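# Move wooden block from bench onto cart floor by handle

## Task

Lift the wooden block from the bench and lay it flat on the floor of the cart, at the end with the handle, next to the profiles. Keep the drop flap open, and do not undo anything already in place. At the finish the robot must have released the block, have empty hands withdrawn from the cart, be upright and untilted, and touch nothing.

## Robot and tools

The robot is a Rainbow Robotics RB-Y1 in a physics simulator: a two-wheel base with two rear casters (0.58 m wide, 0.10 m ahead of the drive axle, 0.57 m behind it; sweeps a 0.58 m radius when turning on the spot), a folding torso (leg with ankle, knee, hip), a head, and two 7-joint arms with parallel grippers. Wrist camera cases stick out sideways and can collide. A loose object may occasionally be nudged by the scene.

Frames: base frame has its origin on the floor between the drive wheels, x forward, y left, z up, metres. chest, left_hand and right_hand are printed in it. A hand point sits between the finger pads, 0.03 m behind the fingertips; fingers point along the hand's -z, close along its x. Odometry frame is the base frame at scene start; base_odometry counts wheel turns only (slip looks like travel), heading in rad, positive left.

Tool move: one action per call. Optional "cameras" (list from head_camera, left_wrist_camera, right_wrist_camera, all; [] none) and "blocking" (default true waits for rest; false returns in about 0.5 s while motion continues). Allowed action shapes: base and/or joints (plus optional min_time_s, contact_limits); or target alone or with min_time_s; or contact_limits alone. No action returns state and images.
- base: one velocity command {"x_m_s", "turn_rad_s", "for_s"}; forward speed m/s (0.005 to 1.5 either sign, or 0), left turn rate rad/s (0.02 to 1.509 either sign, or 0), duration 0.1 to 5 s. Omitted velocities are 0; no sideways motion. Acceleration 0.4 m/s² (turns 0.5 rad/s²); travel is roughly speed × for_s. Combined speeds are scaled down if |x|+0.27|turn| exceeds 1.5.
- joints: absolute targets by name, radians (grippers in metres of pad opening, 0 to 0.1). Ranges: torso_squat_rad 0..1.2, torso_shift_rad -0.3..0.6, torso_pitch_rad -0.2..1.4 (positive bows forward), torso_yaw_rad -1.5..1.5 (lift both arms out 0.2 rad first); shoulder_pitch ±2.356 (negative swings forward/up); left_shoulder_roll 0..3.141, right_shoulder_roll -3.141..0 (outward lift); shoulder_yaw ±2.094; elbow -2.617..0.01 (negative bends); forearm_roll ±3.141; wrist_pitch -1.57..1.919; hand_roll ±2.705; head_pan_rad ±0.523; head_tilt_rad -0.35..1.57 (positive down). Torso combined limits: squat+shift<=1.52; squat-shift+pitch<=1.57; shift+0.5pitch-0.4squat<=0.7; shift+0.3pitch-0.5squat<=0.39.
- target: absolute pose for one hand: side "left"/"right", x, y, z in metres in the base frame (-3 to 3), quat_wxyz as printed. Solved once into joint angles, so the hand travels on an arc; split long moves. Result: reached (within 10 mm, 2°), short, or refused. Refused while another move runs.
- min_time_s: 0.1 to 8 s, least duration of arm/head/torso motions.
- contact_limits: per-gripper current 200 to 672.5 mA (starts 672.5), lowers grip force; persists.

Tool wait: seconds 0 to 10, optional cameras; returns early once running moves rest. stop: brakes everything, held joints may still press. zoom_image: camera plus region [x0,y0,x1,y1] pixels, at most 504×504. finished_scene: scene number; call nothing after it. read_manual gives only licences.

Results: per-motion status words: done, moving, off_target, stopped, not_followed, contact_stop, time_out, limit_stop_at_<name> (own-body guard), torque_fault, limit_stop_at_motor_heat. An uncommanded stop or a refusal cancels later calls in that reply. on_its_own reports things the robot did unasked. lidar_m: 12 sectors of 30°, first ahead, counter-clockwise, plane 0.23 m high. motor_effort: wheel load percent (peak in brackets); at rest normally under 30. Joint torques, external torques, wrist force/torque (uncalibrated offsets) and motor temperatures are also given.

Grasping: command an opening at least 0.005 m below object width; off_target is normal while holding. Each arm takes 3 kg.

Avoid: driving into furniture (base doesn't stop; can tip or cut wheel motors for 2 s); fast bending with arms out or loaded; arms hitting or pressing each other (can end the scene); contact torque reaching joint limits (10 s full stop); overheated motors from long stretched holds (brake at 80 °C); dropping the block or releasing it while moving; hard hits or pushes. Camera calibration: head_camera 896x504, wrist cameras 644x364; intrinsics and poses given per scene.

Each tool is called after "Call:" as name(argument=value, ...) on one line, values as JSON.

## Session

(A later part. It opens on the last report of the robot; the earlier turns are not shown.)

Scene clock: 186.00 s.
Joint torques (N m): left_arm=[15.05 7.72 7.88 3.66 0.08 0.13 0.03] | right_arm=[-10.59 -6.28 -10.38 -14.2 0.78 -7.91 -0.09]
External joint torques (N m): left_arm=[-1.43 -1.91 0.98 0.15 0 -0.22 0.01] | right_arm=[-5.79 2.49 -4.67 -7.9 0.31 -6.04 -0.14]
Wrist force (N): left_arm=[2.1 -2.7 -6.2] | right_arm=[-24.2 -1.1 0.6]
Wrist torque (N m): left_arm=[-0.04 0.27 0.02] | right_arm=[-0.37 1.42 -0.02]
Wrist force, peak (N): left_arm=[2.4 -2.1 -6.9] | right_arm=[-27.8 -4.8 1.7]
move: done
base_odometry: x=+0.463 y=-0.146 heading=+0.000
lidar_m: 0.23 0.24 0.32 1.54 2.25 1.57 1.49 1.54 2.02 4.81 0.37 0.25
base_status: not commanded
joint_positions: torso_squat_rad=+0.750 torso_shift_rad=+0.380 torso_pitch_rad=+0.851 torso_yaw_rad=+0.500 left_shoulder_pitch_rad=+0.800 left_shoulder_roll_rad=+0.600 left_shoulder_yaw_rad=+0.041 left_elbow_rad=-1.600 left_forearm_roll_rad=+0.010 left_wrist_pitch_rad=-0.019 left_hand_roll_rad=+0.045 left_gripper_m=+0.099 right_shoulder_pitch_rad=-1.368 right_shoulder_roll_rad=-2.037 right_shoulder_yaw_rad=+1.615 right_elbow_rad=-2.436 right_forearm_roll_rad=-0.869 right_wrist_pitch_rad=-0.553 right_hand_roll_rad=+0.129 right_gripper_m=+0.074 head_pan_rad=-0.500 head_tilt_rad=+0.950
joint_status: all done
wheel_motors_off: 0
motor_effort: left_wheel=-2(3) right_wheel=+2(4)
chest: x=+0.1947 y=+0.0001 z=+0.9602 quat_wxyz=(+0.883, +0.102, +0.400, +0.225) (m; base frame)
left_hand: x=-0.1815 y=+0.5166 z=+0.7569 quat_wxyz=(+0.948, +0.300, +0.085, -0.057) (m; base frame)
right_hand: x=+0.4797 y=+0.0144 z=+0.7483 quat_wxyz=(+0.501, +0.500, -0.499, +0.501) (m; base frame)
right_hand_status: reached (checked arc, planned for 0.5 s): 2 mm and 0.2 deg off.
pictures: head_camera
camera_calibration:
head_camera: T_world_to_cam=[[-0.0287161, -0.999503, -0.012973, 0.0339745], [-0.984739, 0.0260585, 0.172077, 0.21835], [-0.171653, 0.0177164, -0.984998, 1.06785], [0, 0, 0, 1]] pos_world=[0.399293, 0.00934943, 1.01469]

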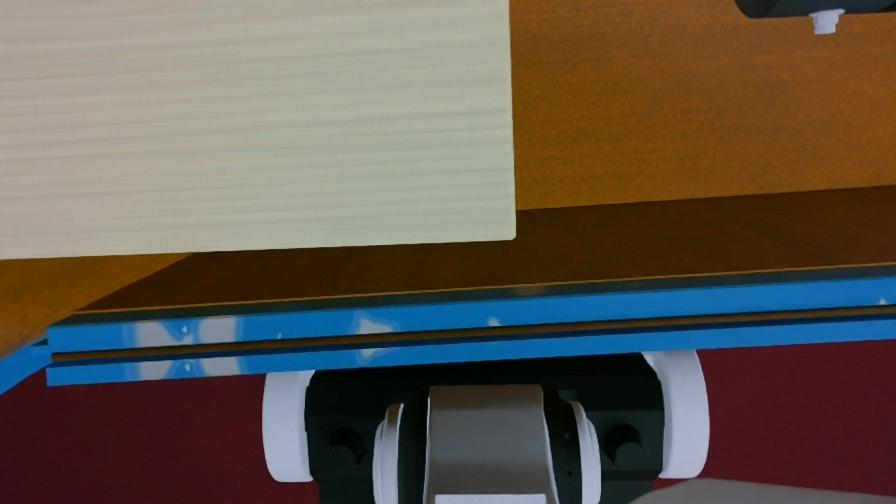

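Call:
move(joints={"torso_squat_rad":0.88,"torso_pitch_rad":1.02,"head_tilt_rad":0.6})

Call:
move(target={"side":"right","x":0.44,"y":0.02,"z":0.57,"quat_wxyz":[0.5,0.5,-0.5,0.5]}, min_time_s=1.5, cameras=["head_camera"])

Scene clock: 189.37 s.
Joint torques (N m): left_arm=[16.02 6.74 7.31 5.26 -0.1 0.51 -0.01] | right_arm=[-9.6 -6.04 -9.85 -16.38 0.93 -7.66 -0.1]
External joint torques (N m): left_arm=[-1.71 -1.97 0.97 0.07 -0.17 -0.17 -0.03] | right_arm=[-5.67 2.83 -5.17 -9.42 0.43 -5.84 -0.15]
Wrist force (N): left_arm=[2.8 -2.0 -5.8] | right_arm=[-23.8 -3.7 1.3]
Wrist torque (N m): left_arm=[-0.09 0.23 0.07] | right_arm=[-0.41 1.45 0.00]
Wrist force, peak (N): left_arm=[3.6 -2.6 -6.7] | right_arm=[-25.9 -2.1 1.3]
move: done
base_odometry: x=+0.463 y=-0.146 heading=+0.000
lidar_m: 0.24 0.24 0.34 1.54 2.26 1.58 1.49 1.54 2.02 4.84 0.36 0.26
base_status: not commanded
joint_positions: torso_squat_rad=+0.880 torso_shift_rad=+0.380 torso_pitch_rad=+1.021 torso_yaw_rad=+0.500 left_shoulder_pitch_rad=+0.800 left_shoulder_roll_rad=+0.600 left_shoulder_yaw_rad=+0.041 left_elbow_rad=-1.600 left_forearm_roll_rad=+0.010 left_wrist_pitch_rad=-0.019 left_hand_roll_rad=+0.045 left_gripper_m=+0.099 right_shoulder_pitch_rad=-1.368 right_shoulder_roll_rad=-2.037 right_shoulder_yaw_rad=+1.615 right_elbow_rad=-2.436 right_forearm_roll_rad=-0.869 right_wrist_pitch_rad=-0.553 right_hand_roll_rad=+0.129 right_gripper_m=+0.074 head_pan_rad=-0.500 head_tilt_rad=+0.600
joint_status: all done
wheel_motors_off: 0
motor_effort: left_wheel=-1(3) right_wheel=+1(3)
chest: x=+0.2014 y=+0.0001 z=+0.8564 quat_wxyz=(+0.845, +0.121, +0.473, +0.216) (m; base frame)
left_hand: x=-0.2038 y=+0.5166 z=+0.7198 quat_wxyz=(+0.938, +0.294, +0.165, -0.083) (m; base frame)
right_hand: x=+0.4465 y=+0.0143 z=+0.5993 quat_wxyz=(+0.541, +0.541, -0.454, +0.456) (m; base frame)
pictures: none

Scene clock: 191.20 s.
Joint torques (N m): left_arm=[15.78 7.28 7.16 5.31 0.02 0.42 0] | right_arm=[-7.25 -3.2 -7.16 -15.91 1.16 -7.76 0.08]
External joint torques (N m): left_arm=[-1.96 -1.44 0.82 0.12 -0.04 -0.26 -0.03] | right_arm=[-3.01 5.43 -2.71 -8.82 0.59 -5.98 0.03]
Wrist force (N): left_arm=[3.6 -2.1 -6.4] | right_arm=[-24.2 0.5 0.8]
Wrist torque (N m): left_arm=[-0.11 0.40 0.02] | right_arm=[-0.15 1.43 -0.04]
Wrist force, peak (N): left_arm=[4.2 -2.0 -6.5] | right_arm=[-24.8 0.9 1.3]
move: done
base_odometry: x=+0.463 y=-0.146 heading=+0.000
lidar_m: 0.23 0.24 0.32 1.54 2.25 1.58 1.48 1.54 2.03 4.82 0.37 0.25
base_status: not commanded
joint_positions: torso_squat_rad=+0.880 torso_shift_rad=+0.380 torso_pitch_rad=+1.021 torso_yaw_rad=+0.500 left_shoulder_pitch_rad=+0.800 left_shoulder_roll_rad=+0.600 left_shoulder_yaw_rad=+0.041 left_elbow_rad=-1.600 left_forearm_roll_rad=+0.010 left_wrist_pitch_rad=-0.019 left_hand_roll_rad=+0.045 left_gripper_m=+0.099 right_shoulder_pitch_rad=-1.345 right_shoulder_roll_rad=-1.939 right_shoulder_yaw_rad=+1.659 right_elbow_rad=-2.336 right_forearm_roll_rad=-0.875 right_wrist_pitch_rad=-0.590 right_hand_roll_rad=+0.359 right_gripper_m=+0.074 head_pan_rad=-0.500 head_tilt_rad=+0.600
joint_status: all done
wheel_motors_off: 0
motor_effort: left_wheel=-2(2) right_wheel=+3(4)
chest: x=+0.2014 y=+0.0001 z=+0.8564 quat_wxyz=(+0.845, +0.121, +0.473, +0.216) (m; base frame)
left_hand: x=-0.2038 y=+0.5166 z=+0.7198 quat_wxyz=(+0.938, +0.294, +0.165, -0.083) (m; base frame)
right_hand: x=+0.4405 y=+0.0192 z=+0.5682 quat_wxyz=(+0.501, +0.499, -0.497, +0.502) (m; base frame)
right_hand_status: reached (checked arc, planned for 1.5 s): 2 mm and 0.4 deg off.
pictures: head_camera
camera_calibration:
head_camera: T_world_to_cam=[[-0.0259329, -0.999503, -0.0179, 0.0365305], [-0.999637, 0.0260581, -0.00679838, 0.439647], [0.00726144, 0.0177172, -0.999817, 0.886517], [0, 0, 0, 1]] pos_world=[0.433998, 0.00934942, 0.889997]

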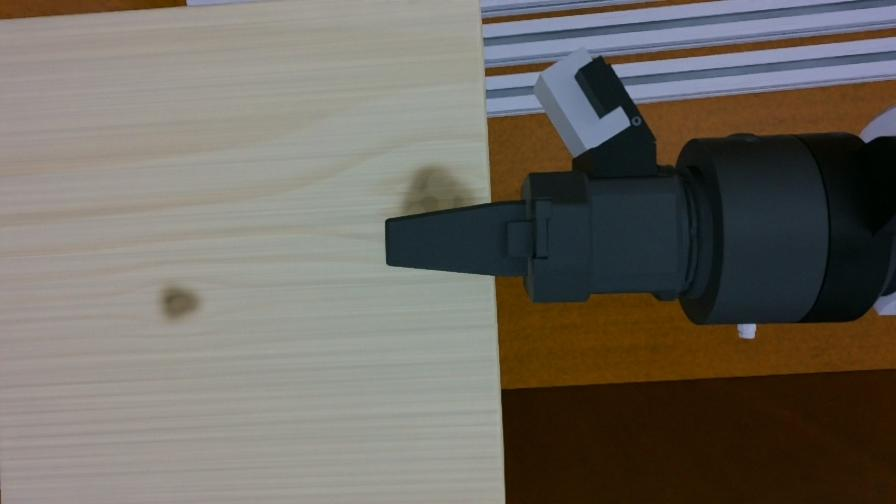

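Call:
move(target={"side":"right","x":0.445,"y":0.025,"z":0.46,"quat_wxyz":[0.5,0.5,-0.5,0.5]}, min_time_s=2, cameras=["head_camera"])

Call:
move(joints={"head_tilt_rad":0.75,"head_pan_rad":-0.3}, cameras=["head_camera"])

Scene clock: 200.30 s.
Joint torques (N m): left_arm=[15.94 7.45 7.06 5.33 -0.02 0.41 -0.02] | right_arm=[-8.76 -3 -7.21 -14.1 1.65 -7.79 -0.39]
External joint torques (N m): left_arm=[-1.79 -1.27 0.72 0.15 -0.08 -0.27 -0.05] | right_arm=[-3.37 4.86 -3.22 -8.03 1.09 -5.98 -0.44]
Wrist force (N): left_arm=[2.7 -2.0 -6.0] | right_arm=[-24.1 0.7 0.8]
Wrist torque (N m): left_arm=[-0.07 0.31 0.05] | right_arm=[-0.15 1.44 0.22]
Wrist force, peak (N): left_arm=[3.5 -2.6 -7.0] | right_arm=[-25.3 0.4 1.4]
move: done
base_odometry: x=+0.463 y=-0.146 heading=+0.000
lidar_m: 0.23 0.24 0.33 1.53 2.25 1.57 1.49 1.54 2.02 4.81 0.37 0.25
base_status: not commanded
joint_positions: torso_squat_rad=+0.880 torso_shift_rad=+0.380 torso_pitch_rad=+1.021 torso_yaw_rad=+0.500 left_shoulder_pitch_rad=+0.800 left_shoulder_roll_rad=+0.600 left_shoulder_yaw_rad=+0.041 left_elbow_rad=-1.600 left_forearm_roll_rad=+0.010 left_wrist_pitch_rad=-0.019 left_hand_roll_rad=+0.045 left_gripper_m=+0.099 right_shoulder_pitch_rad=-1.282 right_shoulder_roll_rad=-1.640 right_shoulder_yaw_rad=+1.726 right_elbow_rad=-1.862 right_forearm_roll_rad=-0.787 right_wrist_pitch_rad=-0.801 right_hand_roll_rad=+0.296 right_gripper_m=+0.074 head_pan_rad=-0.500 head_tilt_rad=+0.600
joint_status: all done
wheel_motors_off: 0
motor_effort: left_wheel=-1(3) right_wheel=+2(4)
chest: x=+0.2014 y=+0.0001 z=+0.8564 quat_wxyz=(+0.845, +0.121, +0.473, +0.216) (m; base frame)
left_hand: x=-0.2038 y=+0.5166 z=+0.7198 quat_wxyz=(+0.938, +0.294, +0.165, -0.083) (m; base frame)
right_hand: x=+0.4447 y=+0.0240 z=+0.4589 quat_wxyz=(+0.502, +0.497, -0.498, +0.502) (m; base frame)
right_hand_status: reached (checked arc, planned for 2.0 s): 2 mm and 0.5 deg off.
pictures: head_camera
camera_calibration:
head_camera: T_world_to_cam=[[-0.0259329, -0.999503, -0.0179, 0.0365305], [-0.999637, 0.0260581, -0.00679838, 0.439647], [0.00726144, 0.0177172, -0.999817, 0.886517], [0, 0, 0, 1]] pos_world=[0.433998, 0.00934942, 0.889997]

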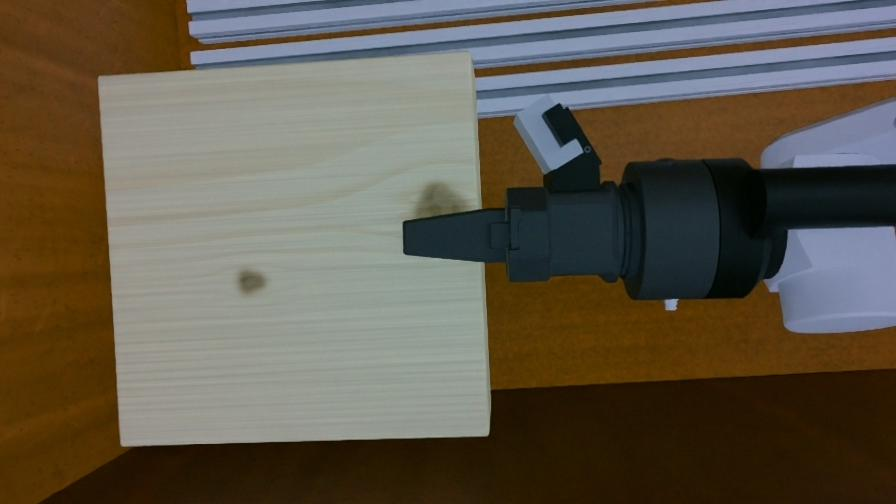

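Scene clock: 201.03 s.
Joint torques (N m): left_arm=[15.73 7.18 7.16 5.32 -0.04 0.41 0.01] | right_arm=[-8.68 -2.92 -7.07 -14.16 1.57 -7.73 -0.36]
External joint torques (N m): left_arm=[-2 -1.54 0.81 0.13 -0.11 -0.26 -0.01] | right_arm=[-3.29 4.95 -3.09 -8.09 1 -5.91 -0.41]
Wrist force (N): left_arm=[3.5 -1.4 -6.2] | right_arm=[-24.3 1.0 0.6]
Wrist torque (N m): left_arm=[-0.13 0.33 0.06] | right_arm=[-0.19 1.39 0.18]
Wrist force, peak (N): left_arm=[3.8 -2.2 -6.8] | right_arm=[-24.6 0.9 0.3]
move: done
base_odometry: x=+0.463 y=-0.146 heading=+0.000
lidar_m: 0.23 0.24 0.32 1.54 2.25 1.58 1.49 1.55 2.02 4.81 0.37 0.25
base_status: not commanded
joint_positions: torso_squat_rad=+0.880 torso_shift_rad=+0.380 torso_pitch_rad=+1.021 torso_yaw_rad=+0.500 left_shoulder_pitch_rad=+0.800 left_shoulder_roll_rad=+0.600 left_shoulder_yaw_rad=+0.041 left_elbow_rad=-1.600 left_forearm_roll_rad=+0.010 left_wrist_pitch_rad=-0.019 left_hand_roll_rad=+0.045 left_gripper_m=+0.099 right_shoulder_pitch_rad=-1.282 right_shoulder_roll_rad=-1.640 right_shoulder_yaw_rad=+1.726 right_elbow_rad=-1.862 right_forearm_roll_rad=-0.787 right_wrist_pitch_rad=-0.801 right_hand_roll_rad=+0.296 right_gripper_m=+0.074 head_pan_rad=-0.300 head_tilt_rad=+0.750
joint_status: all done
wheel_motors_off: 0
motor_effort: left_wheel=-2(2) right_wheel=+1(4)
chest: x=+0.2014 y=+0.0001 z=+0.8564 quat_wxyz=(+0.845, +0.121, +0.473, +0.216) (m; base frame)
left_hand: x=-0.2038 y=+0.5166 z=+0.7198 quat_wxyz=(+0.938, +0.294, +0.165, -0.083) (m; base frame)
right_hand: x=+0.4447 y=+0.0240 z=+0.4589 quat_wxyz=(+0.502, +0.497, -0.498, +0.502) (m; base frame)
pictures: head_camera
camera_calibration:
head_camera: T_world_to_cam=[[0.0754005, -0.980182, -0.18319, 0.153719], [-0.985494, -0.101263, 0.136192, 0.300603], [-0.152043, 0.170263, -0.973598, 0.920935], [0, 0, 0, 1]] pos_world=[0.424674, 0.0243108, 0.883841]

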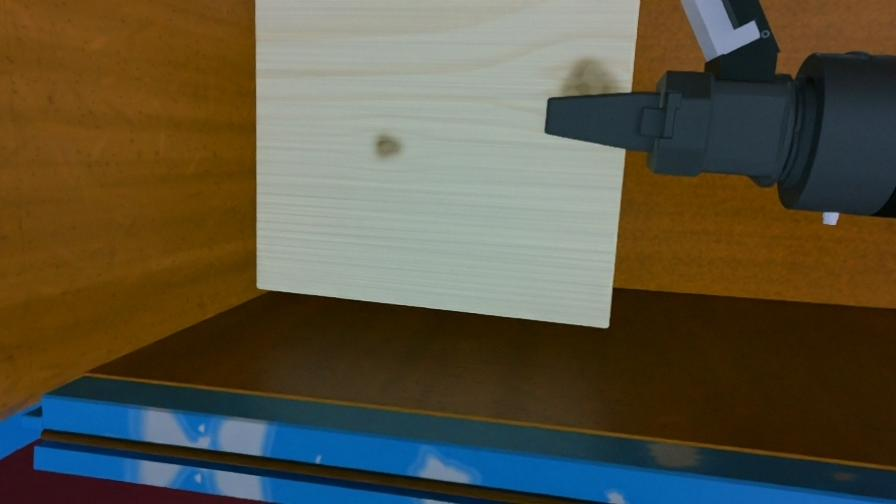

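Call:
move(target={"side":"right","x":0.442,"y":0.025,"z":0.43,"quat_wxyz":[0.5722,0.5087,-0.4156,0.4912]}, min_time_s=2)

Call:
move(joints={"head_tilt_rad":0.6,"head_pan_rad":-0.5}, cameras=["head_camera"])

Scene clock: 209.17 s.
Joint torques (N m): left_arm=[15.81 7.07 7.47 5.49 0.03 0.41 0.02] | right_arm=[-12.07 -1.97 -6.41 -14.11 1.21 -7.44 -0.39]
External joint torques (N m): left_arm=[-1.92 -1.65 1.13 0.31 -0.04 -0.27 0] | right_arm=[-6.54 5.72 -2.37 -8.05 0.68 -5.64 -0.44]
Wrist force (N): left_arm=[2.9 -2.0 -6.8] | right_arm=[-23.7 -2.9 -2.7]
Wrist torque (N m): left_arm=[-0.06 0.27 0.04] | right_arm=[-0.44 1.36 0.18]
Wrist force, peak (N): left_arm=[3.4 -2.4 -7.2] | right_arm=[-24.8 0.7 0.5]
move: done
base_odometry: x=+0.463 y=-0.146 heading=+0.000
lidar_m: 0.23 0.24 0.32 1.53 2.24 1.58 1.48 1.55 2.03 4.82 0.36 0.25
base_status: not commanded
joint_positions: torso_squat_rad=+0.880 torso_shift_rad=+0.380 torso_pitch_rad=+1.021 torso_yaw_rad=+0.500 left_shoulder_pitch_rad=+0.800 left_shoulder_roll_rad=+0.600 left_shoulder_yaw_rad=+0.041 left_elbow_rad=-1.600 left_forearm_roll_rad=+0.010 left_wrist_pitch_rad=-0.019 left_hand_roll_rad=+0.045 left_gripper_m=+0.099 right_shoulder_pitch_rad=-1.309 right_shoulder_roll_rad=-1.637 right_shoulder_yaw_rad=+1.747 right_elbow_rad=-1.860 right_forearm_roll_rad=-0.822 right_wrist_pitch_rad=-0.663 right_hand_roll_rad=+0.138 right_gripper_m=+0.074 head_pan_rad=-0.300 head_tilt_rad=+0.750
joint_status: all done
wheel_motors_off: 0
motor_effort: left_wheel=-1(2) right_wheel=+2(3)
chest: x=+0.2014 y=+0.0001 z=+0.8564 quat_wxyz=(+0.845, +0.121, +0.473, +0.216) (m; base frame)
left_hand: x=-0.2038 y=+0.5166 z=+0.7198 quat_wxyz=(+0.938, +0.294, +0.165, -0.083) (m; base frame)
right_hand: x=+0.4420 y=+0.0237 z=+0.4284 quat_wxyz=(+0.574, +0.506, -0.415, +0.492) (m; base frame)
right_hand_status: reached (checked arc, planned for 2.0 s): 2 mm and 0.3 deg off.
pictures: none

Scene clock: 209.90 s.
Joint torques (N m): left_arm=[15.88 7.1 7.27 5.23 0.01 0.35 -0.03] | right_arm=[-12.01 -2.39 -6.66 -13.98 1.09 -7.39 -0.36]
External joint torques (N m): left_arm=[-1.86 -1.61 0.93 0.04 -0.06 -0.32 -0.06] | right_arm=[-6.48 5.31 -2.62 -7.92 0.56 -5.59 -0.41]
Wrist force (N): left_arm=[2.7 -1.9 -6.2] | right_arm=[-23.3 -2.9 -2.5]
Wrist torque (N m): left_arm=[-0.14 0.26 0.06] | right_arm=[-0.48 1.41 0.20]
Wrist force, peak (N): left_arm=[3.2 -1.9 -6.7] | right_arm=[-24.3 -3.4 -2.7]
move: done
base_odometry: x=+0.463 y=-0.146 heading=+0.000
lidar_m: 0.23 0.25 0.32 1.52 2.25 1.57 1.48 1.53 2.03 4.82 0.36 0.24
base_status: not commanded
joint_positions: torso_squat_rad=+0.880 torso_shift_rad=+0.380 torso_pitch_rad=+1.021 torso_yaw_rad=+0.500 left_shoulder_pitch_rad=+0.800 left_shoulder_roll_rad=+0.600 left_shoulder_yaw_rad=+0.041 left_elbow_rad=-1.600 left_forearm_roll_rad=+0.010 left_wrist_pitch_rad=-0.019 left_hand_roll_rad=+0.045 left_gripper_m=+0.099 right_shoulder_pitch_rad=-1.309 right_shoulder_roll_rad=-1.637 right_shoulder_yaw_rad=+1.747 right_elbow_rad=-1.860 right_forearm_roll_rad=-0.822 right_wrist_pitch_rad=-0.663 right_hand_roll_rad=+0.138 right_gripper_m=+0.074 head_pan_rad=-0.500 head_tilt_rad=+0.600
joint_status: all done
wheel_motors_off: 0
motor_effort: left_wheel=-3(3) right_wheel=+1(3)
chest: x=+0.2014 y=+0.0001 z=+0.8564 quat_wxyz=(+0.845, +0.121, +0.473, +0.216) (m; base frame)
left_hand: x=-0.2038 y=+0.5166 z=+0.7198 quat_wxyz=(+0.938, +0.294, +0.165, -0.083) (m; base frame)
right_hand: x=+0.4420 y=+0.0237 z=+0.4284 quat_wxyz=(+0.574, +0.507, -0.415, +0.492) (m; base frame)
pictures: head_camera
camera_calibration:
head_camera: T_world_to_cam=[[-0.0259329, -0.999503, -0.0179, 0.0365305], [-0.999637, 0.0260581, -0.00679838, 0.439647], [0.00726144, 0.0177172, -0.999817, 0.886517], [0, 0, 0, 1]] pos_world=[0.433998, 0.00934942, 0.889997]

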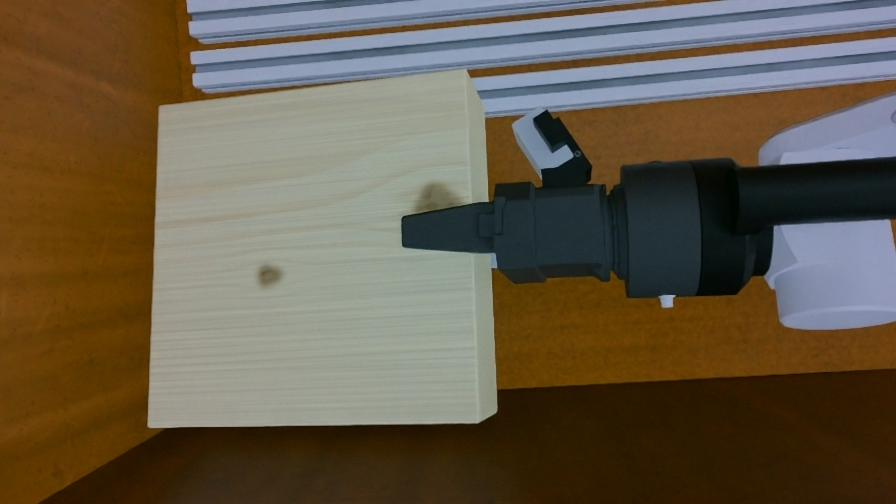

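Call:
move(target={"side":"right","x":0.442,"y":0.035,"z":0.41,"quat_wxyz":[0.5722,0.5087,-0.4156,0.4912]}, min_time_s=1)

Call:
move(target={"side":"right","x":0.442,"y":0.035,"z":0.398,"quat_wxyz":[0.5722,0.5087,-0.4156,0.4912]}, min_time_s=1, cameras=["head_camera"])

Scene clock: 212.80 s.
Joint torques (N m): left_arm=[15.87 7.1 7.21 5.28 -0.04 0.5 -0.05] | right_arm=[-8.64 -1.87 -6.78 -13.8 1.64 -7.72 -0.42]
External joint torques (N m): left_arm=[-1.86 -1.62 0.87 0.09 -0.1 -0.17 -0.07] | right_arm=[-2.67 5.21 -2.75 -7.92 1.12 -5.91 -0.47]
Wrist force (N): left_arm=[3.6 -2.1 -5.8] | right_arm=[-23.9 -2.8 -2.6]
Wrist torque (N m): left_arm=[-0.06 0.34 0.07] | right_arm=[-0.48 1.31 0.20]
Wrist force, peak (N): left_arm=[3.4 -2.8 -7.0] | right_arm=[-24.9 -3.9 -2.2]
move: done
base_odometry: x=+0.463 y=-0.146 heading=+0.000
lidar_m: 0.23 0.25 0.33 1.52 2.24 1.59 1.49 1.55 2.04 4.82 0.37 0.25
base_status: not commanded
joint_positions: torso_squat_rad=+0.880 torso_shift_rad=+0.380 torso_pitch_rad=+1.021 torso_yaw_rad=+0.500 left_shoulder_pitch_rad=+0.800 left_shoulder_roll_rad=+0.600 left_shoulder_yaw_rad=+0.041 left_elbow_rad=-1.600 left_forearm_roll_rad=+0.010 left_wrist_pitch_rad=-0.019 left_hand_roll_rad=+0.045 left_gripper_m=+0.099 right_shoulder_pitch_rad=-1.303 right_shoulder_roll_rad=-1.558 right_shoulder_yaw_rad=+1.750 right_elbow_rad=-1.760 right_forearm_roll_rad=-0.819 right_wrist_pitch_rad=-0.687 right_hand_roll_rad=+0.124 right_gripper_m=+0.074 head_pan_rad=-0.500 head_tilt_rad=+0.600
joint_status: all done
wheel_motors_off: 0
motor_effort: left_wheel=-2(3) right_wheel=+2(3)
chest: x=+0.2014 y=+0.0001 z=+0.8564 quat_wxyz=(+0.845, +0.121, +0.473, +0.216) (m; base frame)
left_hand: x=-0.2038 y=+0.5166 z=+0.7198 quat_wxyz=(+0.938, +0.294, +0.165, -0.083) (m; base frame)
right_hand: x=+0.4422 y=+0.0339 z=+0.4086 quat_wxyz=(+0.573, +0.507, -0.415, +0.492) (m; base frame)
right_hand_status: reached (checked arc, planned for 1.0 s): 2 mm and 0.3 deg off.
pictures: none

Scene clock: 214.13 s.
Joint torques (N m): left_arm=[15.62 7.23 7.15 5.39 0.03 0.39 -0.02] | right_arm=[-8.99 -1.31 -6.43 -13.44 1.48 -7.73 -0.4]
External joint torques (N m): left_arm=[-2.11 -1.49 0.81 0.2 -0.04 -0.29 -0.05] | right_arm=[-2.95 5.65 -2.5 -7.76 0.97 -5.92 -0.45]
Wrist force (N): left_arm=[3.3 -1.9 -5.9] | right_arm=[-23.7 -2.6 -2.2]
Wrist torque (N m): left_arm=[-0.08 0.34 0.00] | right_arm=[-0.44 1.37 0.21]
Wrist force, peak (N): left_arm=[3.3 -2.6 -7.0] | right_arm=[-24.2 -3.1 -2.5]
move: done
base_odometry: x=+0.463 y=-0.146 heading=+0.000
lidar_m: 0.22 0.24 0.32 1.53 2.26 1.58 1.49 1.55 2.02 4.82 0.36 0.24
base_status: not commanded
joint_positions: torso_squat_rad=+0.880 torso_shift_rad=+0.380 torso_pitch_rad=+1.021 torso_yaw_rad=+0.500 left_shoulder_pitch_rad=+0.800 left_shoulder_roll_rad=+0.600 left_shoulder_yaw_rad=+0.041 left_elbow_rad=-1.600 left_forearm_roll_rad=+0.010 left_wrist_pitch_rad=-0.019 left_hand_roll_rad=+0.045 left_gripper_m=+0.099 right_shoulder_pitch_rad=-1.295 right_shoulder_roll_rad=-1.526 right_shoulder_yaw_rad=+1.757 right_elbow_rad=-1.703 right_forearm_roll_rad=-0.810 right_wrist_pitch_rad=-0.713 right_hand_roll_rad=+0.111 right_gripper_m=+0.074 head_pan_rad=-0.500 head_tilt_rad=+0.600
joint_status: all done
wheel_motors_off: 0
motor_effort: left_wheel=-2(2) right_wheel=+2(4)
chest: x=+0.2014 y=+0.0001 z=+0.8564 quat_wxyz=(+0.845, +0.121, +0.473, +0.216) (m; base frame)
left_hand: x=-0.2038 y=+0.5166 z=+0.7198 quat_wxyz=(+0.938, +0.294, +0.165, -0.083) (m; base frame)
right_hand: x=+0.4419 y=+0.0337 z=+0.3970 quat_wxyz=(+0.574, +0.506, -0.414, +0.493) (m; base frame)
right_hand_status: reached (checked arc, planned for 1.0 s): 2 mm and 0.4 deg off.
pictures: head_camera
camera_calibration:
head_camera: T_world_to_cam=[[-0.0259329, -0.999503, -0.0179, 0.0365305], [-0.999637, 0.0260581, -0.00679838, 0.439647], [0.00726144, 0.0177172, -0.999817, 0.886517], [0, 0, 0, 1]] pos_world=[0.433998, 0.00934942, 0.889997]

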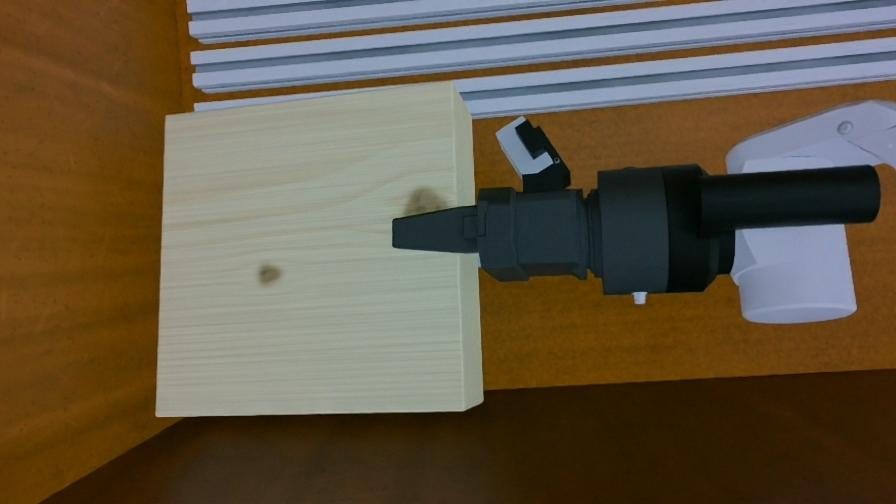

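Call:
move(target={"side":"right","x":0.441,"y":0.04,"z":0.386,"quat_wxyz":[0.5722,0.5087,-0.4156,0.4912]}, min_time_s=1)

Call:
move(target={"side":"right","x":0.441,"y":0.04,"z":0.375,"quat_wxyz":[0.5722,0.5087,-0.4156,0.4912]}, min_time_s=1, cameras=["head_camera"])

Scene clock: 217.80 s.
Joint torques (N m): left_arm=[16.08 7.26 7.05 5.31 0.03 0.58 -0.14] | right_arm=[-9.01 -1.2 -6.4 -12.94 1.61 -7.83 -0.35]
External joint torques (N m): left_arm=[-1.65 -1.45 0.71 0.12 -0.03 -0.1 -0.17] | right_arm=[-2.8 5.4 -2.53 -7.39 1.1 -6.02 -0.4]
Wrist force (N): left_arm=[3.3 -2.1 -6.0] | right_arm=[-23.6 -3.4 -2.4]
Wrist torque (N m): left_arm=[-0.07 0.34 0.06] | right_arm=[-0.44 1.36 0.20]
Wrist force, peak (N): left_arm=[3.7 -2.4 -7.3] | right_arm=[-24.9 -2.8 -2.5]
move: done
base_odometry: x=+0.463 y=-0.146 heading=+0.000
lidar_m: 0.23 0.24 0.33 1.52 2.26 1.57 1.49 1.54 2.04 4.83 0.36 0.25
base_status: not commanded
joint_positions: torso_squat_rad=+0.880 torso_shift_rad=+0.380 torso_pitch_rad=+1.021 torso_yaw_rad=+0.500 left_shoulder_pitch_rad=+0.800 left_shoulder_roll_rad=+0.600 left_shoulder_yaw_rad=+0.041 left_elbow_rad=-1.600 left_forearm_roll_rad=+0.010 left_wrist_pitch_rad=-0.019 left_hand_roll_rad=+0.045 left_gripper_m=+0.099 right_shoulder_pitch_rad=-1.287 right_shoulder_roll_rad=-1.481 right_shoulder_yaw_rad=+1.759 right_elbow_rad=-1.641 right_forearm_roll_rad=-0.808 right_wrist_pitch_rad=-0.732 right_hand_roll_rad=+0.103 right_gripper_m=+0.074 head_pan_rad=-0.500 head_tilt_rad=+0.600
joint_status: all done
wheel_motors_off: 0
motor_effort: left_wheel=-2(2) right_wheel=+2(4)
chest: x=+0.2014 y=+0.0001 z=+0.8564 quat_wxyz=(+0.845, +0.121, +0.473, +0.216) (m; base frame)
left_hand: x=-0.2038 y=+0.5166 z=+0.7198 quat_wxyz=(+0.938, +0.294, +0.165, -0.083) (m; base frame)
right_hand: x=+0.4410 y=+0.0387 z=+0.3853 quat_wxyz=(+0.574, +0.506, -0.414, +0.493) (m; base frame)
right_hand_status: reached (checked arc, planned for 1.0 s): 2 mm and 0.4 deg off.
pictures: none

Scene clock: 219.13 s.
Joint torques (N m): left_arm=[15.71 7.33 7.04 5.23 -0.05 0.39 0.03] | right_arm=[-9.33 -0.9 -6.26 -12.52 1.51 -7.67 -0.47]
External joint torques (N m): left_arm=[-2.02 -1.39 0.7 0.04 -0.12 -0.29 0] | right_arm=[-3.04 5.54 -2.51 -7.19 1.02 -5.85 -0.52]
Wrist force (N): left_arm=[3.1 -2.2 -6.0] | right_arm=[-24.1 -3.1 -2.9]
Wrist torque (N m): left_arm=[-0.07 0.29 0.04] | right_arm=[-0.38 1.24 0.23]
Wrist force, peak (N): left_arm=[3.7 -2.6 -6.8] | right_arm=[-24.2 -3.1 -3.0]
move: done
base_odometry: x=+0.463 y=-0.146 heading=+0.000
lidar_m: 0.23 0.24 0.33 1.53 2.25 1.56 1.48 1.53 2.01 4.82 0.36 0.25
base_status: not commanded
joint_positions: torso_squat_rad=+0.880 torso_shift_rad=+0.380 torso_pitch_rad=+1.021 torso_yaw_rad=+0.500 left_shoulder_pitch_rad=+0.800 left_shoulder_roll_rad=+0.600 left_shoulder_yaw_rad=+0.041 left_elbow_rad=-1.600 left_forearm_roll_rad=+0.010 left_wrist_pitch_rad=-0.019 left_hand_roll_rad=+0.045 left_gripper_m=+0.099 right_shoulder_pitch_rad=-1.280 right_shoulder_roll_rad=-1.447 right_shoulder_yaw_rad=+1.765 right_elbow_rad=-1.579 right_forearm_roll_rad=-0.798 right_wrist_pitch_rad=-0.761 right_hand_roll_rad=+0.086 right_gripper_m=+0.074 head_pan_rad=-0.500 head_tilt_rad=+0.600
joint_status: all done
wheel_motors_off: 0
motor_effort: left_wheel=-1(3) right_wheel=+2(3)
chest: x=+0.2014 y=+0.0001 z=+0.8564 quat_wxyz=(+0.845, +0.121, +0.473, +0.216) (m; base frame)
left_hand: x=-0.2038 y=+0.5166 z=+0.7198 quat_wxyz=(+0.938, +0.294, +0.165, -0.083) (m; base frame)
right_hand: x=+0.4410 y=+0.0387 z=+0.3742 quat_wxyz=(+0.574, +0.506, -0.414, +0.493) (m; base frame)
right_hand_status: reached (checked arc, planned for 1.0 s): 2 mm and 0.4 deg off.
pictures: head_camera
camera_calibration:
head_camera: T_world_to_cam=[[-0.0259329, -0.999503, -0.0179, 0.0365305], [-0.999637, 0.0260581, -0.00679838, 0.439647], [0.00726144, 0.0177172, -0.999817, 0.886517], [0, 0, 0, 1]] pos_world=[0.433998, 0.00934942, 0.889997]

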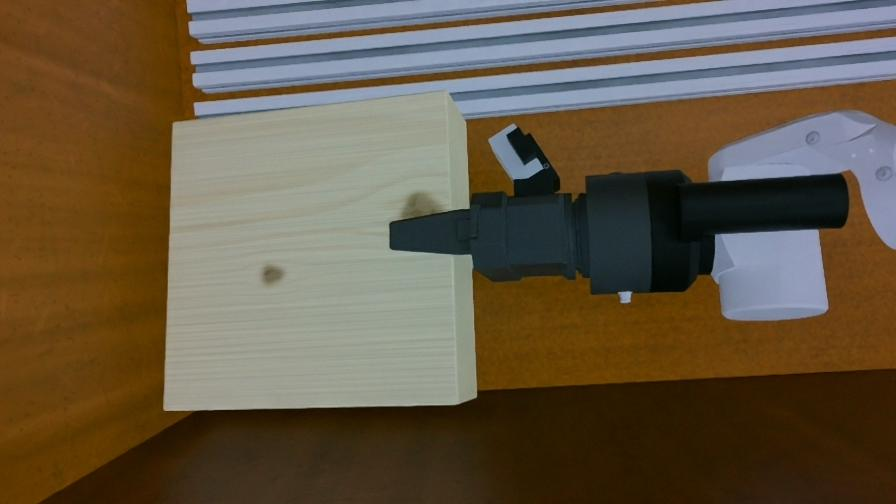

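Call:
move(target={"side":"right","x":0.442,"y":0.042,"z":0.363,"quat_wxyz":[0.5722,0.5087,-0.4156,0.4912]}, min_time_s=1)

Call:
move(target={"side":"right","x":0.443,"y":0.044,"z":0.353,"quat_wxyz":[0.5722,0.5087,-0.4156,0.4912]}, min_time_s=1, cameras=["head_camera"])

Scene clock: 222.53 s.
Joint torques (N m): left_arm=[15.82 7.32 7.64 5.3 0.04 0.52 0.01] | right_arm=[-2.92 -3.74 -0.55 -2.89 -1.86 1.99 -2.34]
External joint torques (N m): left_arm=[-1.91 -1.4 1.29 0.12 -0.03 -0.15 -0.02] | right_arm=[3.58 2.41 3.17 2.22 -2.33 3.82 -2.39]
Wrist force (N): left_arm=[3.2 -2.1 -6.1] | right_arm=[-2.0 2.0 9.5]
Wrist torque (N m): left_arm=[-0.12 0.28 0.05] | right_arm=[-0.45 -3.11 2.27]
Wrist force, peak (N): left_arm=[2.9 -2.1 -7.3] | right_arm=[-24.2 -3.2 -3.0]
move: done
base_odometry: x=+0.463 y=-0.146 heading=+0.000
lidar_m: 0.24 0.24 0.33 1.52 2.27 1.57 1.49 1.55 2.02 4.82 0.36 0.25
base_status: not commanded
joint_positions: torso_squat_rad=+0.880 torso_shift_rad=+0.380 torso_pitch_rad=+1.020 torso_yaw_rad=+0.500 left_shoulder_pitch_rad=+0.800 left_shoulder_roll_rad=+0.600 left_shoulder_yaw_rad=+0.041 left_elbow_rad=-1.600 left_forearm_roll_rad=+0.010 left_wrist_pitch_rad=-0.019 left_hand_roll_rad=+0.045 left_gripper_m=+0.099 right_shoulder_pitch_rad=-1.277 right_shoulder_roll_rad=-1.406 right_shoulder_yaw_rad=+1.769 right_elbow_rad=-1.510 right_forearm_roll_rad=-0.789 right_wrist_pitch_rad=-0.791 right_hand_roll_rad=+0.066 right_gripper_m=+0.074 head_pan_rad=-0.500 head_tilt_rad=+0.600
joint_status: all done
wheel_motors_off: 0
motor_effort: left_wheel=-2(3) right_wheel=+3(4)
chest: x=+0.2011 y=+0.0000 z=+0.8567 quat_wxyz=(+0.846, +0.121, +0.473, +0.216) (m; base frame)
left_hand: x=-0.2039 y=+0.5166 z=+0.7197 quat_wxyz=(+0.938, +0.294, +0.164, -0.083) (m; base frame)
right_hand: x=+0.4426 y=+0.0421 z=+0.3649 quat_wxyz=(+0.572, +0.507, -0.417, +0.492) (m; base frame)
right_hand_status: reached (checked arc, planned for 1.0 s): 2 mm and 0.2 deg off.
pictures: none

Scene clock: 223.87 s.
Joint torques (N m): left_arm=[15.96 6.95 7.18 5.3 0.03 0.36 -0.01] | right_arm=[-1.39 -6.81 0.49 0.85 -3.12 4.42 -2.91]
External joint torques (N m): left_arm=[-1.77 -1.78 0.83 0.13 -0.04 -0.32 -0.04] | right_arm=[5.27 -0.94 4.13 5.74 -3.56 6.27 -2.96]
Wrist force (N): left_arm=[3.2 -2.6 -5.6] | right_arm=[2.8 4.2 7.4]
Wrist torque (N m): left_arm=[-0.05 0.32 0.04] | right_arm=[0.36 -4.33 2.71]
Wrist force, peak (N): left_arm=[3.7 -2.3 -6.7] | right_arm=[5.5 8.4 14.4]
move: done
base_odometry: x=+0.463 y=-0.146 heading=+0.000
lidar_m: 0.23 0.25 0.32 1.52 2.26 1.56 1.48 1.55 2.02 4.81 0.37 0.25
base_status: not commanded
joint_positions: torso_squat_rad=+0.880 torso_shift_rad=+0.380 torso_pitch_rad=+1.020 torso_yaw_rad=+0.500 left_shoulder_pitch_rad=+0.800 left_shoulder_roll_rad=+0.600 left_shoulder_yaw_rad=+0.041 left_elbow_rad=-1.600 left_forearm_roll_rad=+0.010 left_wrist_pitch_rad=-0.019 left_hand_roll_rad=+0.045 left_gripper_m=+0.099 right_shoulder_pitch_rad=-1.273 right_shoulder_roll_rad=-1.368 right_shoulder_yaw_rad=+1.774 right_elbow_rad=-1.444 right_forearm_roll_rad=-0.780 right_wrist_pitch_rad=-0.818 right_hand_roll_rad=+0.044 right_gripper_m=+0.075 head_pan_rad=-0.500 head_tilt_rad=+0.600
joint_status: all done
wheel_motors_off: 0
motor_effort: left_wheel=-2(3) right_wheel=+4(5)
chest: x=+0.2010 y=+0.0000 z=+0.8567 quat_wxyz=(+0.846, +0.121, +0.473, +0.216) (m; base frame)
left_hand: x=-0.2040 y=+0.5166 z=+0.7197 quat_wxyz=(+0.938, +0.294, +0.164, -0.083) (m; base frame)
right_hand: x=+0.4433 y=+0.0448 z=+0.3552 quat_wxyz=(+0.571, +0.508, -0.417, +0.491) (m; base frame)
right_hand_status: reached (checked arc, planned for 1.0 s): 2 mm and 0.2 deg off.
pictures: head_camera
camera_calibration:
head_camera: T_world_to_cam=[[-0.0260163, -0.999497, -0.0181304, 0.0366719], [-0.999626, 0.0261645, -0.0079898, 0.440306], [0.00846016, 0.0179158, -0.999804, 0.886585], [0, 0, 0, 1]] pos_world=[0.433594, 0.00924924, 0.890593]

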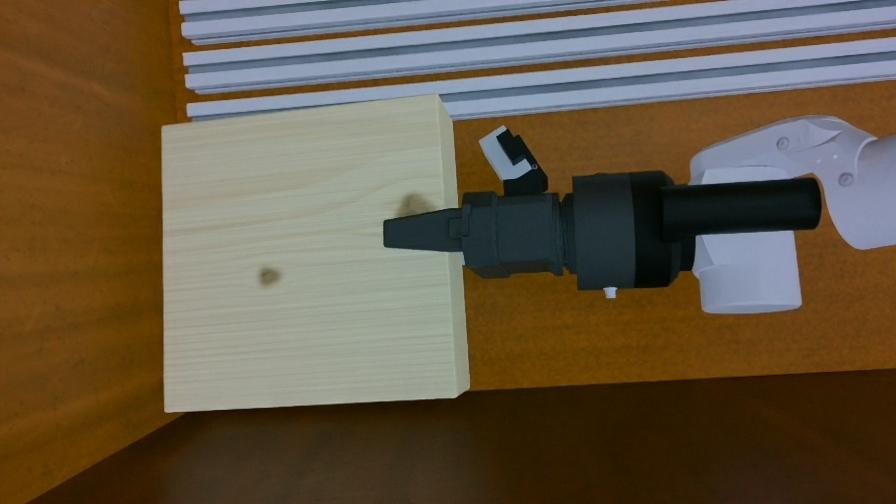

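Call:
move(target={"side":"right","x":0.442,"y":0.04,"z":0.36,"quat_wxyz":[0.5337,0.4639,-0.4639,0.5337]}, min_time_s=2, cameras=["head_camera"])

Scene clock: 229.43 s.
Joint torques (N m): left_arm=[15.86 6.99 7.02 5.38 0 0.41 0.04] | right_arm=[-9.41 -4.31 -9.75 -12.91 0.77 -7.38 0.34]
External joint torques (N m): left_arm=[-1.87 -1.73 0.68 0.2 -0.07 -0.27 0.01] | right_arm=[-3.26 1.98 -6.21 -7.82 0.29 -5.55 0.29]
Wrist force (N): left_arm=[3.2 -2.4 -6.1] | right_arm=[-23.1 1.6 -2.9]
Wrist torque (N m): left_arm=[-0.01 0.29 0.07] | right_arm=[0.08 1.23 -0.12]
Wrist force, peak (N): left_arm=[3.4 -1.8 -7.2] | right_arm=[-24.8 1.3 -3.0]
move: done
base_odometry: x=+0.463 y=-0.146 heading=+0.000
lidar_m: 0.24 0.24 0.32 1.53 2.24 1.57 1.49 1.55 2.03 4.82 0.36 0.25
base_status: not commanded
joint_positions: torso_squat_rad=+0.880 torso_shift_rad=+0.380 torso_pitch_rad=+1.020 torso_yaw_rad=+0.500 left_shoulder_pitch_rad=+0.800 left_shoulder_roll_rad=+0.600 left_shoulder_yaw_rad=+0.041 left_elbow_rad=-1.600 left_forearm_roll_rad=+0.010 left_wrist_pitch_rad=-0.019 left_hand_roll_rad=+0.045 left_gripper_m=+0.099 right_shoulder_pitch_rad=-1.231 right_shoulder_roll_rad=-1.397 right_shoulder_yaw_rad=+1.733 right_elbow_rad=-1.488 right_forearm_roll_rad=-0.794 right_wrist_pitch_rad=-0.800 right_hand_roll_rad=+0.249 right_gripper_m=+0.074 head_pan_rad=-0.500 head_tilt_rad=+0.600
joint_status: all done
wheel_motors_off: 0
motor_effort: left_wheel=-1(3) right_wheel=+1(5)
chest: x=+0.2012 y=+0.0000 z=+0.8565 quat_wxyz=(+0.846, +0.121, +0.473, +0.216) (m; base frame)
left_hand: x=-0.2039 y=+0.5166 z=+0.7198 quat_wxyz=(+0.938, +0.294, +0.165, -0.083) (m; base frame)
right_hand: x=+0.4414 y=+0.0390 z=+0.3581 quat_wxyz=(+0.534, +0.464, -0.462, +0.535) (m; base frame)
right_hand_status: reached (checked arc, planned for 2.0 s): 2 mm and 0.3 deg off.
pictures: head_camera
camera_calibration:
head_camera: T_world_to_cam=[[-0.0259273, -0.9995, -0.0181103, 0.0366157], [-0.999634, 0.0260611, -0.00719324, 0.4399], [0.00766161, 0.0179171, -0.99981, 0.886537], [0, 0, 0, 1]] pos_world=[0.433897, 0.00924893, 0.890196]

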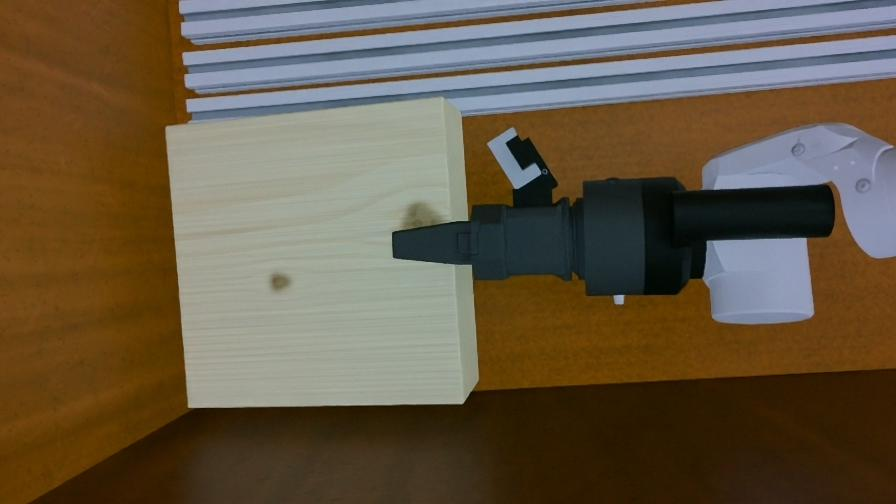

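Call:
move(target={"side":"right","x":0.442,"y":0.04,"z":0.348,"quat_wxyz":[0.5337,0.4639,-0.4639,0.5337]}, min_time_s=1.2, cameras=["head_camera"])

Scene clock: 232.63 s.
Joint torques (N m): left_arm=[16.03 6.99 7.47 5.28 -0.02 0.37 -0.04] | right_arm=[-2.08 -2.93 0.92 -2.42 2.41 2 1.52]
External joint torques (N m): left_arm=[-1.7 -1.73 1.12 0.1 -0.09 -0.31 -0.07] | right_arm=[4.16 3.15 4.37 2.45 1.95 3.84 1.47]
Wrist force (N): left_arm=[3.0 -2.6 -6.3] | right_arm=[-2.2 -5.5 8.9]
Wrist torque (N m): left_arm=[-0.03 0.30 0.04] | right_arm=[-0.38 -2.90 -1.69]
Wrist force, peak (N): left_arm=[3.2 -2.8 -7.2] | right_arm=[-24.5 1.1 -2.1]
move: done
base_odometry: x=+0.463 y=-0.146 heading=+0.000
lidar_m: 0.23 0.24 0.33 1.53 2.26 1.58 1.49 1.54 2.03 4.82 0.36 0.25
base_status: not commanded
joint_positions: torso_squat_rad=+0.880 torso_shift_rad=+0.380 torso_pitch_rad=+1.020 torso_yaw_rad=+0.500 left_shoulder_pitch_rad=+0.800 left_shoulder_roll_rad=+0.600 left_shoulder_yaw_rad=+0.041 left_elbow_rad=-1.600 left_forearm_roll_rad=+0.010 left_wrist_pitch_rad=-0.019 left_hand_roll_rad=+0.045 left_gripper_m=+0.099 right_shoulder_pitch_rad=-1.225 right_shoulder_roll_rad=-1.363 right_shoulder_yaw_rad=+1.735 right_elbow_rad=-1.427 right_forearm_roll_rad=-0.789 right_wrist_pitch_rad=-0.829 right_hand_roll_rad=+0.236 right_gripper_m=+0.074 head_pan_rad=-0.500 head_tilt_rad=+0.600
joint_status: all done
wheel_motors_off: 0
motor_effort: left_wheel=-2(3) right_wheel=+3(4)
chest: x=+0.2012 y=+0.0000 z=+0.8566 quat_wxyz=(+0.846, +0.121, +0.473, +0.216) (m; base frame)
left_hand: x=-0.2039 y=+0.5166 z=+0.7198 quat_wxyz=(+0.938, +0.294, +0.165, -0.083) (m; base frame)
right_hand: x=+0.4429 y=+0.0401 z=+0.3494 quat_wxyz=(+0.534, +0.463, -0.465, +0.534) (m; base frame)
right_hand_status: reached (checked arc, planned for 1.2 s): 2 mm and 0.1 deg off.
pictures: head_camera
camera_calibration:
head_camera: T_world_to_cam=[[-0.0259219, -0.9995, -0.0181181, 0.0366196], [-0.999632, 0.0260612, -0.00749329, 0.440067], [0.00796172, 0.0179172, -0.999808, 0.886504], [0, 0, 0, 1]] pos_world=[0.433796, 0.00924893, 0.890295]

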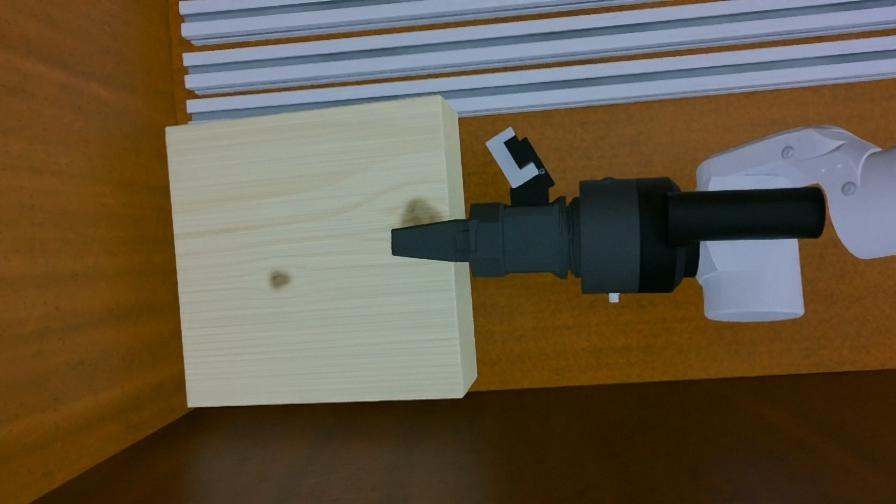

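Call:
move(target={"side":"right","x":0.442,"y":0.015,"z":0.355,"quat_wxyz":[0.5337,0.4639,-0.4639,0.5337]}, min_time_s=1)

Call:
move(target={"side":"right","x":0.442,"y":0.015,"z":0.345,"quat_wxyz":[0.5337,0.4639,-0.4639,0.5337]}, min_time_s=1, cameras=["head_camera"])

Scene clock: 236.27 s.
Joint torques (N m): left_arm=[15.78 7.18 7.38 5.19 0.03 0.42 0.07] | right_arm=[-7.56 -5.47 -4.4 -11.24 1.6 -6.78 -0.02]
External joint torques (N m): left_arm=[-1.95 -1.55 1.03 0.01 -0.04 -0.26 0.05] | right_arm=[-2.01 1.76 -1.22 -6.59 1.14 -4.94 -0.06]
Wrist force (N): left_arm=[3.7 -2.1 -6.2] | right_arm=[-21.8 1.5 -2.6]
Wrist torque (N m): left_arm=[-0.08 0.38 0.08] | right_arm=[-0.30 1.08 0.00]
Wrist force, peak (N): left_arm=[4.0 -2.2 -6.8] | right_arm=[-22.5 2.4 -1.8]
move: done
base_odometry: x=+0.463 y=-0.146 heading=+0.000
lidar_m: 0.23 0.25 0.33 1.54 2.25 1.58 1.49 1.55 2.03 4.82 0.36 0.25
base_status: not commanded
joint_positions: torso_squat_rad=+0.880 torso_shift_rad=+0.380 torso_pitch_rad=+1.020 torso_yaw_rad=+0.500 left_shoulder_pitch_rad=+0.800 left_shoulder_roll_rad=+0.600 left_shoulder_yaw_rad=+0.041 left_elbow_rad=-1.600 left_forearm_roll_rad=+0.010 left_wrist_pitch_rad=-0.019 left_hand_roll_rad=+0.045 left_gripper_m=+0.099 right_shoulder_pitch_rad=-1.211 right_shoulder_roll_rad=-1.430 right_shoulder_yaw_rad=+1.750 right_elbow_rad=-1.458 right_forearm_roll_rad=-0.770 right_wrist_pitch_rad=-0.870 right_hand_roll_rad=+0.230 right_gripper_m=+0.074 head_pan_rad=-0.500 head_tilt_rad=+0.600
joint_status: all done
wheel_motors_off: 0
motor_effort: left_wheel=-2(3) right_wheel=+2(4)
chest: x=+0.2012 y=+0.0000 z=+0.8565 quat_wxyz=(+0.846, +0.121, +0.473, +0.216) (m; base frame)
left_hand: x=-0.2039 y=+0.5166 z=+0.7198 quat_wxyz=(+0.938, +0.294, +0.165, -0.083) (m; base frame)
right_hand: x=+0.4420 y=+0.0144 z=+0.3539 quat_wxyz=(+0.534, +0.463, -0.463, +0.534) (m; base frame)
right_hand_status: reached (checked arc, planned for 1.0 s): 1 mm and 0.2 deg off.
pictures: none

Scene clock: 237.60 s.
Joint torques (N m): left_arm=[15.89 7.47 7.42 5.31 -0.06 0.45 -0.01] | right_arm=[-0.68 -7.29 1.26 1.34 -0.11 4.32 0.18]
External joint torques (N m): left_arm=[-1.83 -1.25 1.07 0.13 -0.13 -0.23 -0.03] | right_arm=[4.97 -0.26 4.39 5.8 -0.55 6.17 0.14]
Wrist force (N): left_arm=[3.6 -2.4 -5.8] | right_arm=[3.3 -0.7 6.9]
Wrist torque (N m): left_arm=[-0.01 0.36 0.04] | right_arm=[0.01 -4.03 -0.27]
Wrist force, peak (N): left_arm=[3.8 -1.9 -6.9] | right_arm=[-22.4 1.4 -2.4]
move: done
base_odometry: x=+0.463 y=-0.146 heading=+0.000
lidar_m: 0.23 0.25 0.33 1.52 2.27 1.57 1.49 1.53 2.05 4.82 0.36 0.25
base_status: not commanded
joint_positions: torso_squat_rad=+0.880 torso_shift_rad=+0.380 torso_pitch_rad=+1.020 torso_yaw_rad=+0.500 left_shoulder_pitch_rad=+0.800 left_shoulder_roll_rad=+0.600 left_shoulder_yaw_rad=+0.041 left_elbow_rad=-1.600 left_forearm_roll_rad=+0.010 left_wrist_pitch_rad=-0.019 left_hand_roll_rad=+0.045 left_gripper_m=+0.099 right_shoulder_pitch_rad=-1.207 right_shoulder_roll_rad=-1.398 right_shoulder_yaw_rad=+1.752 right_elbow_rad=-1.404 right_forearm_roll_rad=-0.765 right_wrist_pitch_rad=-0.896 right_hand_roll_rad=+0.216 right_gripper_m=+0.074 head_pan_rad=-0.500 head_tilt_rad=+0.600
joint_status: all done
wheel_motors_off: 0
motor_effort: left_wheel=-2(3) right_wheel=+1(4)
chest: x=+0.2011 y=+0.0000 z=+0.8567 quat_wxyz=(+0.846, +0.121, +0.473, +0.216) (m; base frame)
left_hand: x=-0.2039 y=+0.5166 z=+0.7197 quat_wxyz=(+0.938, +0.294, +0.164, -0.083) (m; base frame)
right_hand: x=+0.4426 y=+0.0158 z=+0.3470 quat_wxyz=(+0.533, +0.464, -0.465, +0.533) (m; base frame)
right_hand_status: reached (checked arc, planned for 1.0 s): 2 mm and 0.2 deg off.
pictures: head_camera
camera_calibration:
head_camera: T_world_to_cam=[[-0.0260164, -0.999497, -0.0181252, 0.0366681], [-0.999627, 0.026161, -0.00778989, 0.440228], [0.00826015, 0.0179158, -0.999805, 0.886573], [0, 0, 0, 1]] pos_world=[0.433695, 0.00924923, 0.890494]

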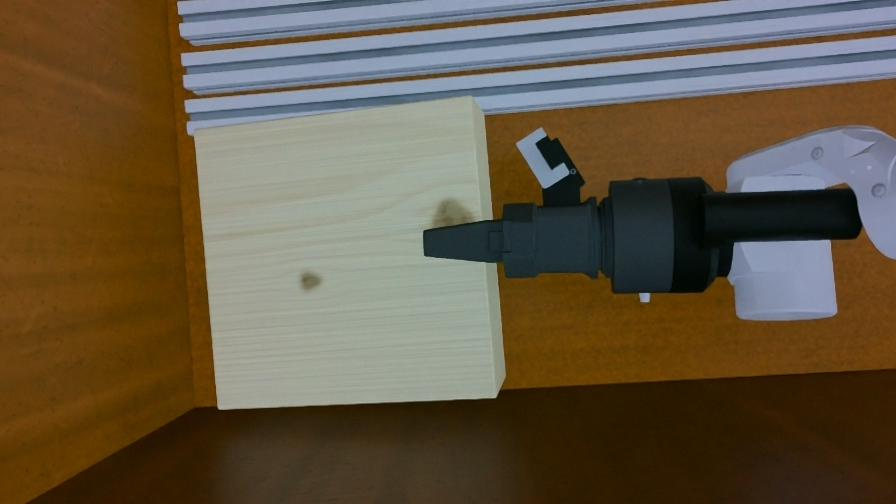

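Call:
move(joints={"right_gripper_m":0.09}, cameras=["head_camera","right_wrist_camera"])

Scene clock: 243.97 s.
Joint torques (N m): left_arm=[15.8 6.78 7.39 5.28 0.11 0.52 -0.03] | right_arm=[-5.14 -6.76 -2.48 -5.78 0.34 -3.34 0.14]
External joint torques (N m): left_arm=[-1.93 -1.95 1.05 0.1 0.04 -0.16 -0.06] | right_arm=[0.47 0.29 0.63 -1.33 -0.1 -1.48 0.09]
Wrist force (N): left_arm=[2.7 -1.6 -6.5] | right_arm=[-13.4 0.9 -3.5]
Wrist torque (N m): left_arm=[-0.11 0.24 0.04] | right_arm=[-0.19 -0.56 0.04]
Wrist force, peak (N): left_arm=[4.4 -1.9 -7.1] | right_arm=[-16.2 1.8 0.6]
move: done
base_odometry: x=+0.463 y=-0.146 heading=+0.000
lidar_m: 0.23 0.24 0.33 1.53 2.26 1.57 1.48 1.54 2.03 4.82 0.36 0.24
base_status: not commanded
joint_positions: torso_squat_rad=+0.880 torso_shift_rad=+0.380 torso_pitch_rad=+1.020 torso_yaw_rad=+0.500 left_shoulder_pitch_rad=+0.800 left_shoulder_roll_rad=+0.600 left_shoulder_yaw_rad=+0.041 left_elbow_rad=-1.600 left_forearm_roll_rad=+0.010 left_wrist_pitch_rad=-0.019 left_hand_roll_rad=+0.045 left_gripper_m=+0.099 right_shoulder_pitch_rad=-1.206 right_shoulder_roll_rad=-1.399 right_shoulder_yaw_rad=+1.753 right_elbow_rad=-1.402 right_forearm_roll_rad=-0.765 right_wrist_pitch_rad=-0.894 right_hand_roll_rad=+0.216 right_gripper_m=+0.090 head_pan_rad=-0.500 head_tilt_rad=+0.600
joint_status: all done
wheel_motors_off: 0
motor_effort: left_wheel=-2(3) right_wheel=+1(5)
chest: x=+0.2012 y=+0.0000 z=+0.8566 quat_wxyz=(+0.846, +0.121, +0.473, +0.216) (m; base frame)
left_hand: x=-0.2039 y=+0.5166 z=+0.7197 quat_wxyz=(+0.938, +0.294, +0.165, -0.083) (m; base frame)
right_hand: x=+0.4421 y=+0.0150 z=+0.3454 quat_wxyz=(+0.534, +0.463, -0.464, +0.534) (m; base frame)
pictures: head_camera, right_wrist_camera
camera_calibration:
head_camera: T_world_to_cam=[[-0.025923, -0.999502, -0.0180156, 0.0365291], [-0.999633, 0.0260597, -0.00739587, 0.43998], [0.00786167, 0.0178173, -0.99981, 0.886551], [0, 0, 0, 1]] pos_world=[0.433796, 0.00924918, 0.890295]
right_wrist_camera: T_world_to_cam=[[0.0298004, -0.115455, -0.992866, 0.330292], [-0.861502, -0.506676, 0.0330609, 0.404104], [-0.506878, 0.854371, -0.114564, 0.323059], [0, 0, 0, 1]] pos_world=[0.502045, -0.033129, 0.351587]

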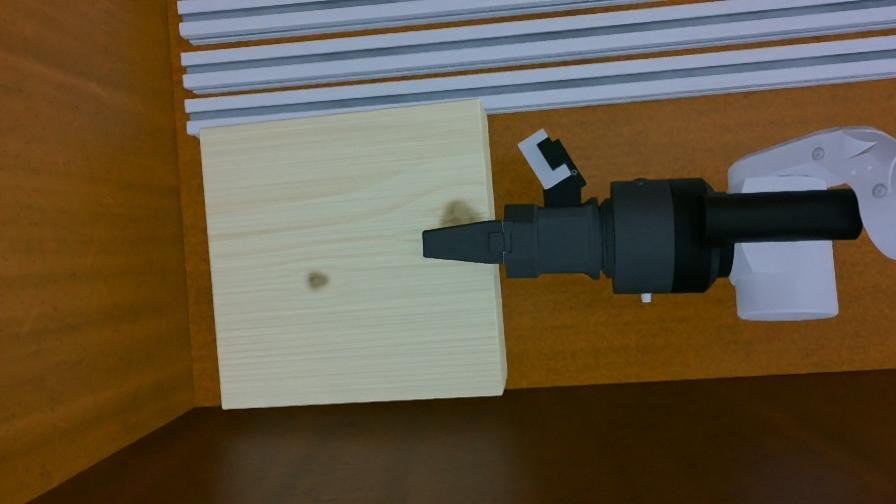

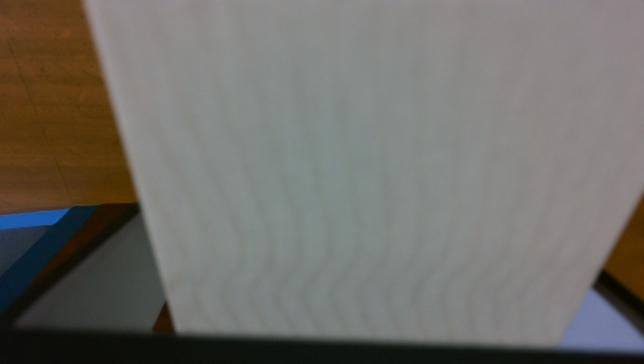

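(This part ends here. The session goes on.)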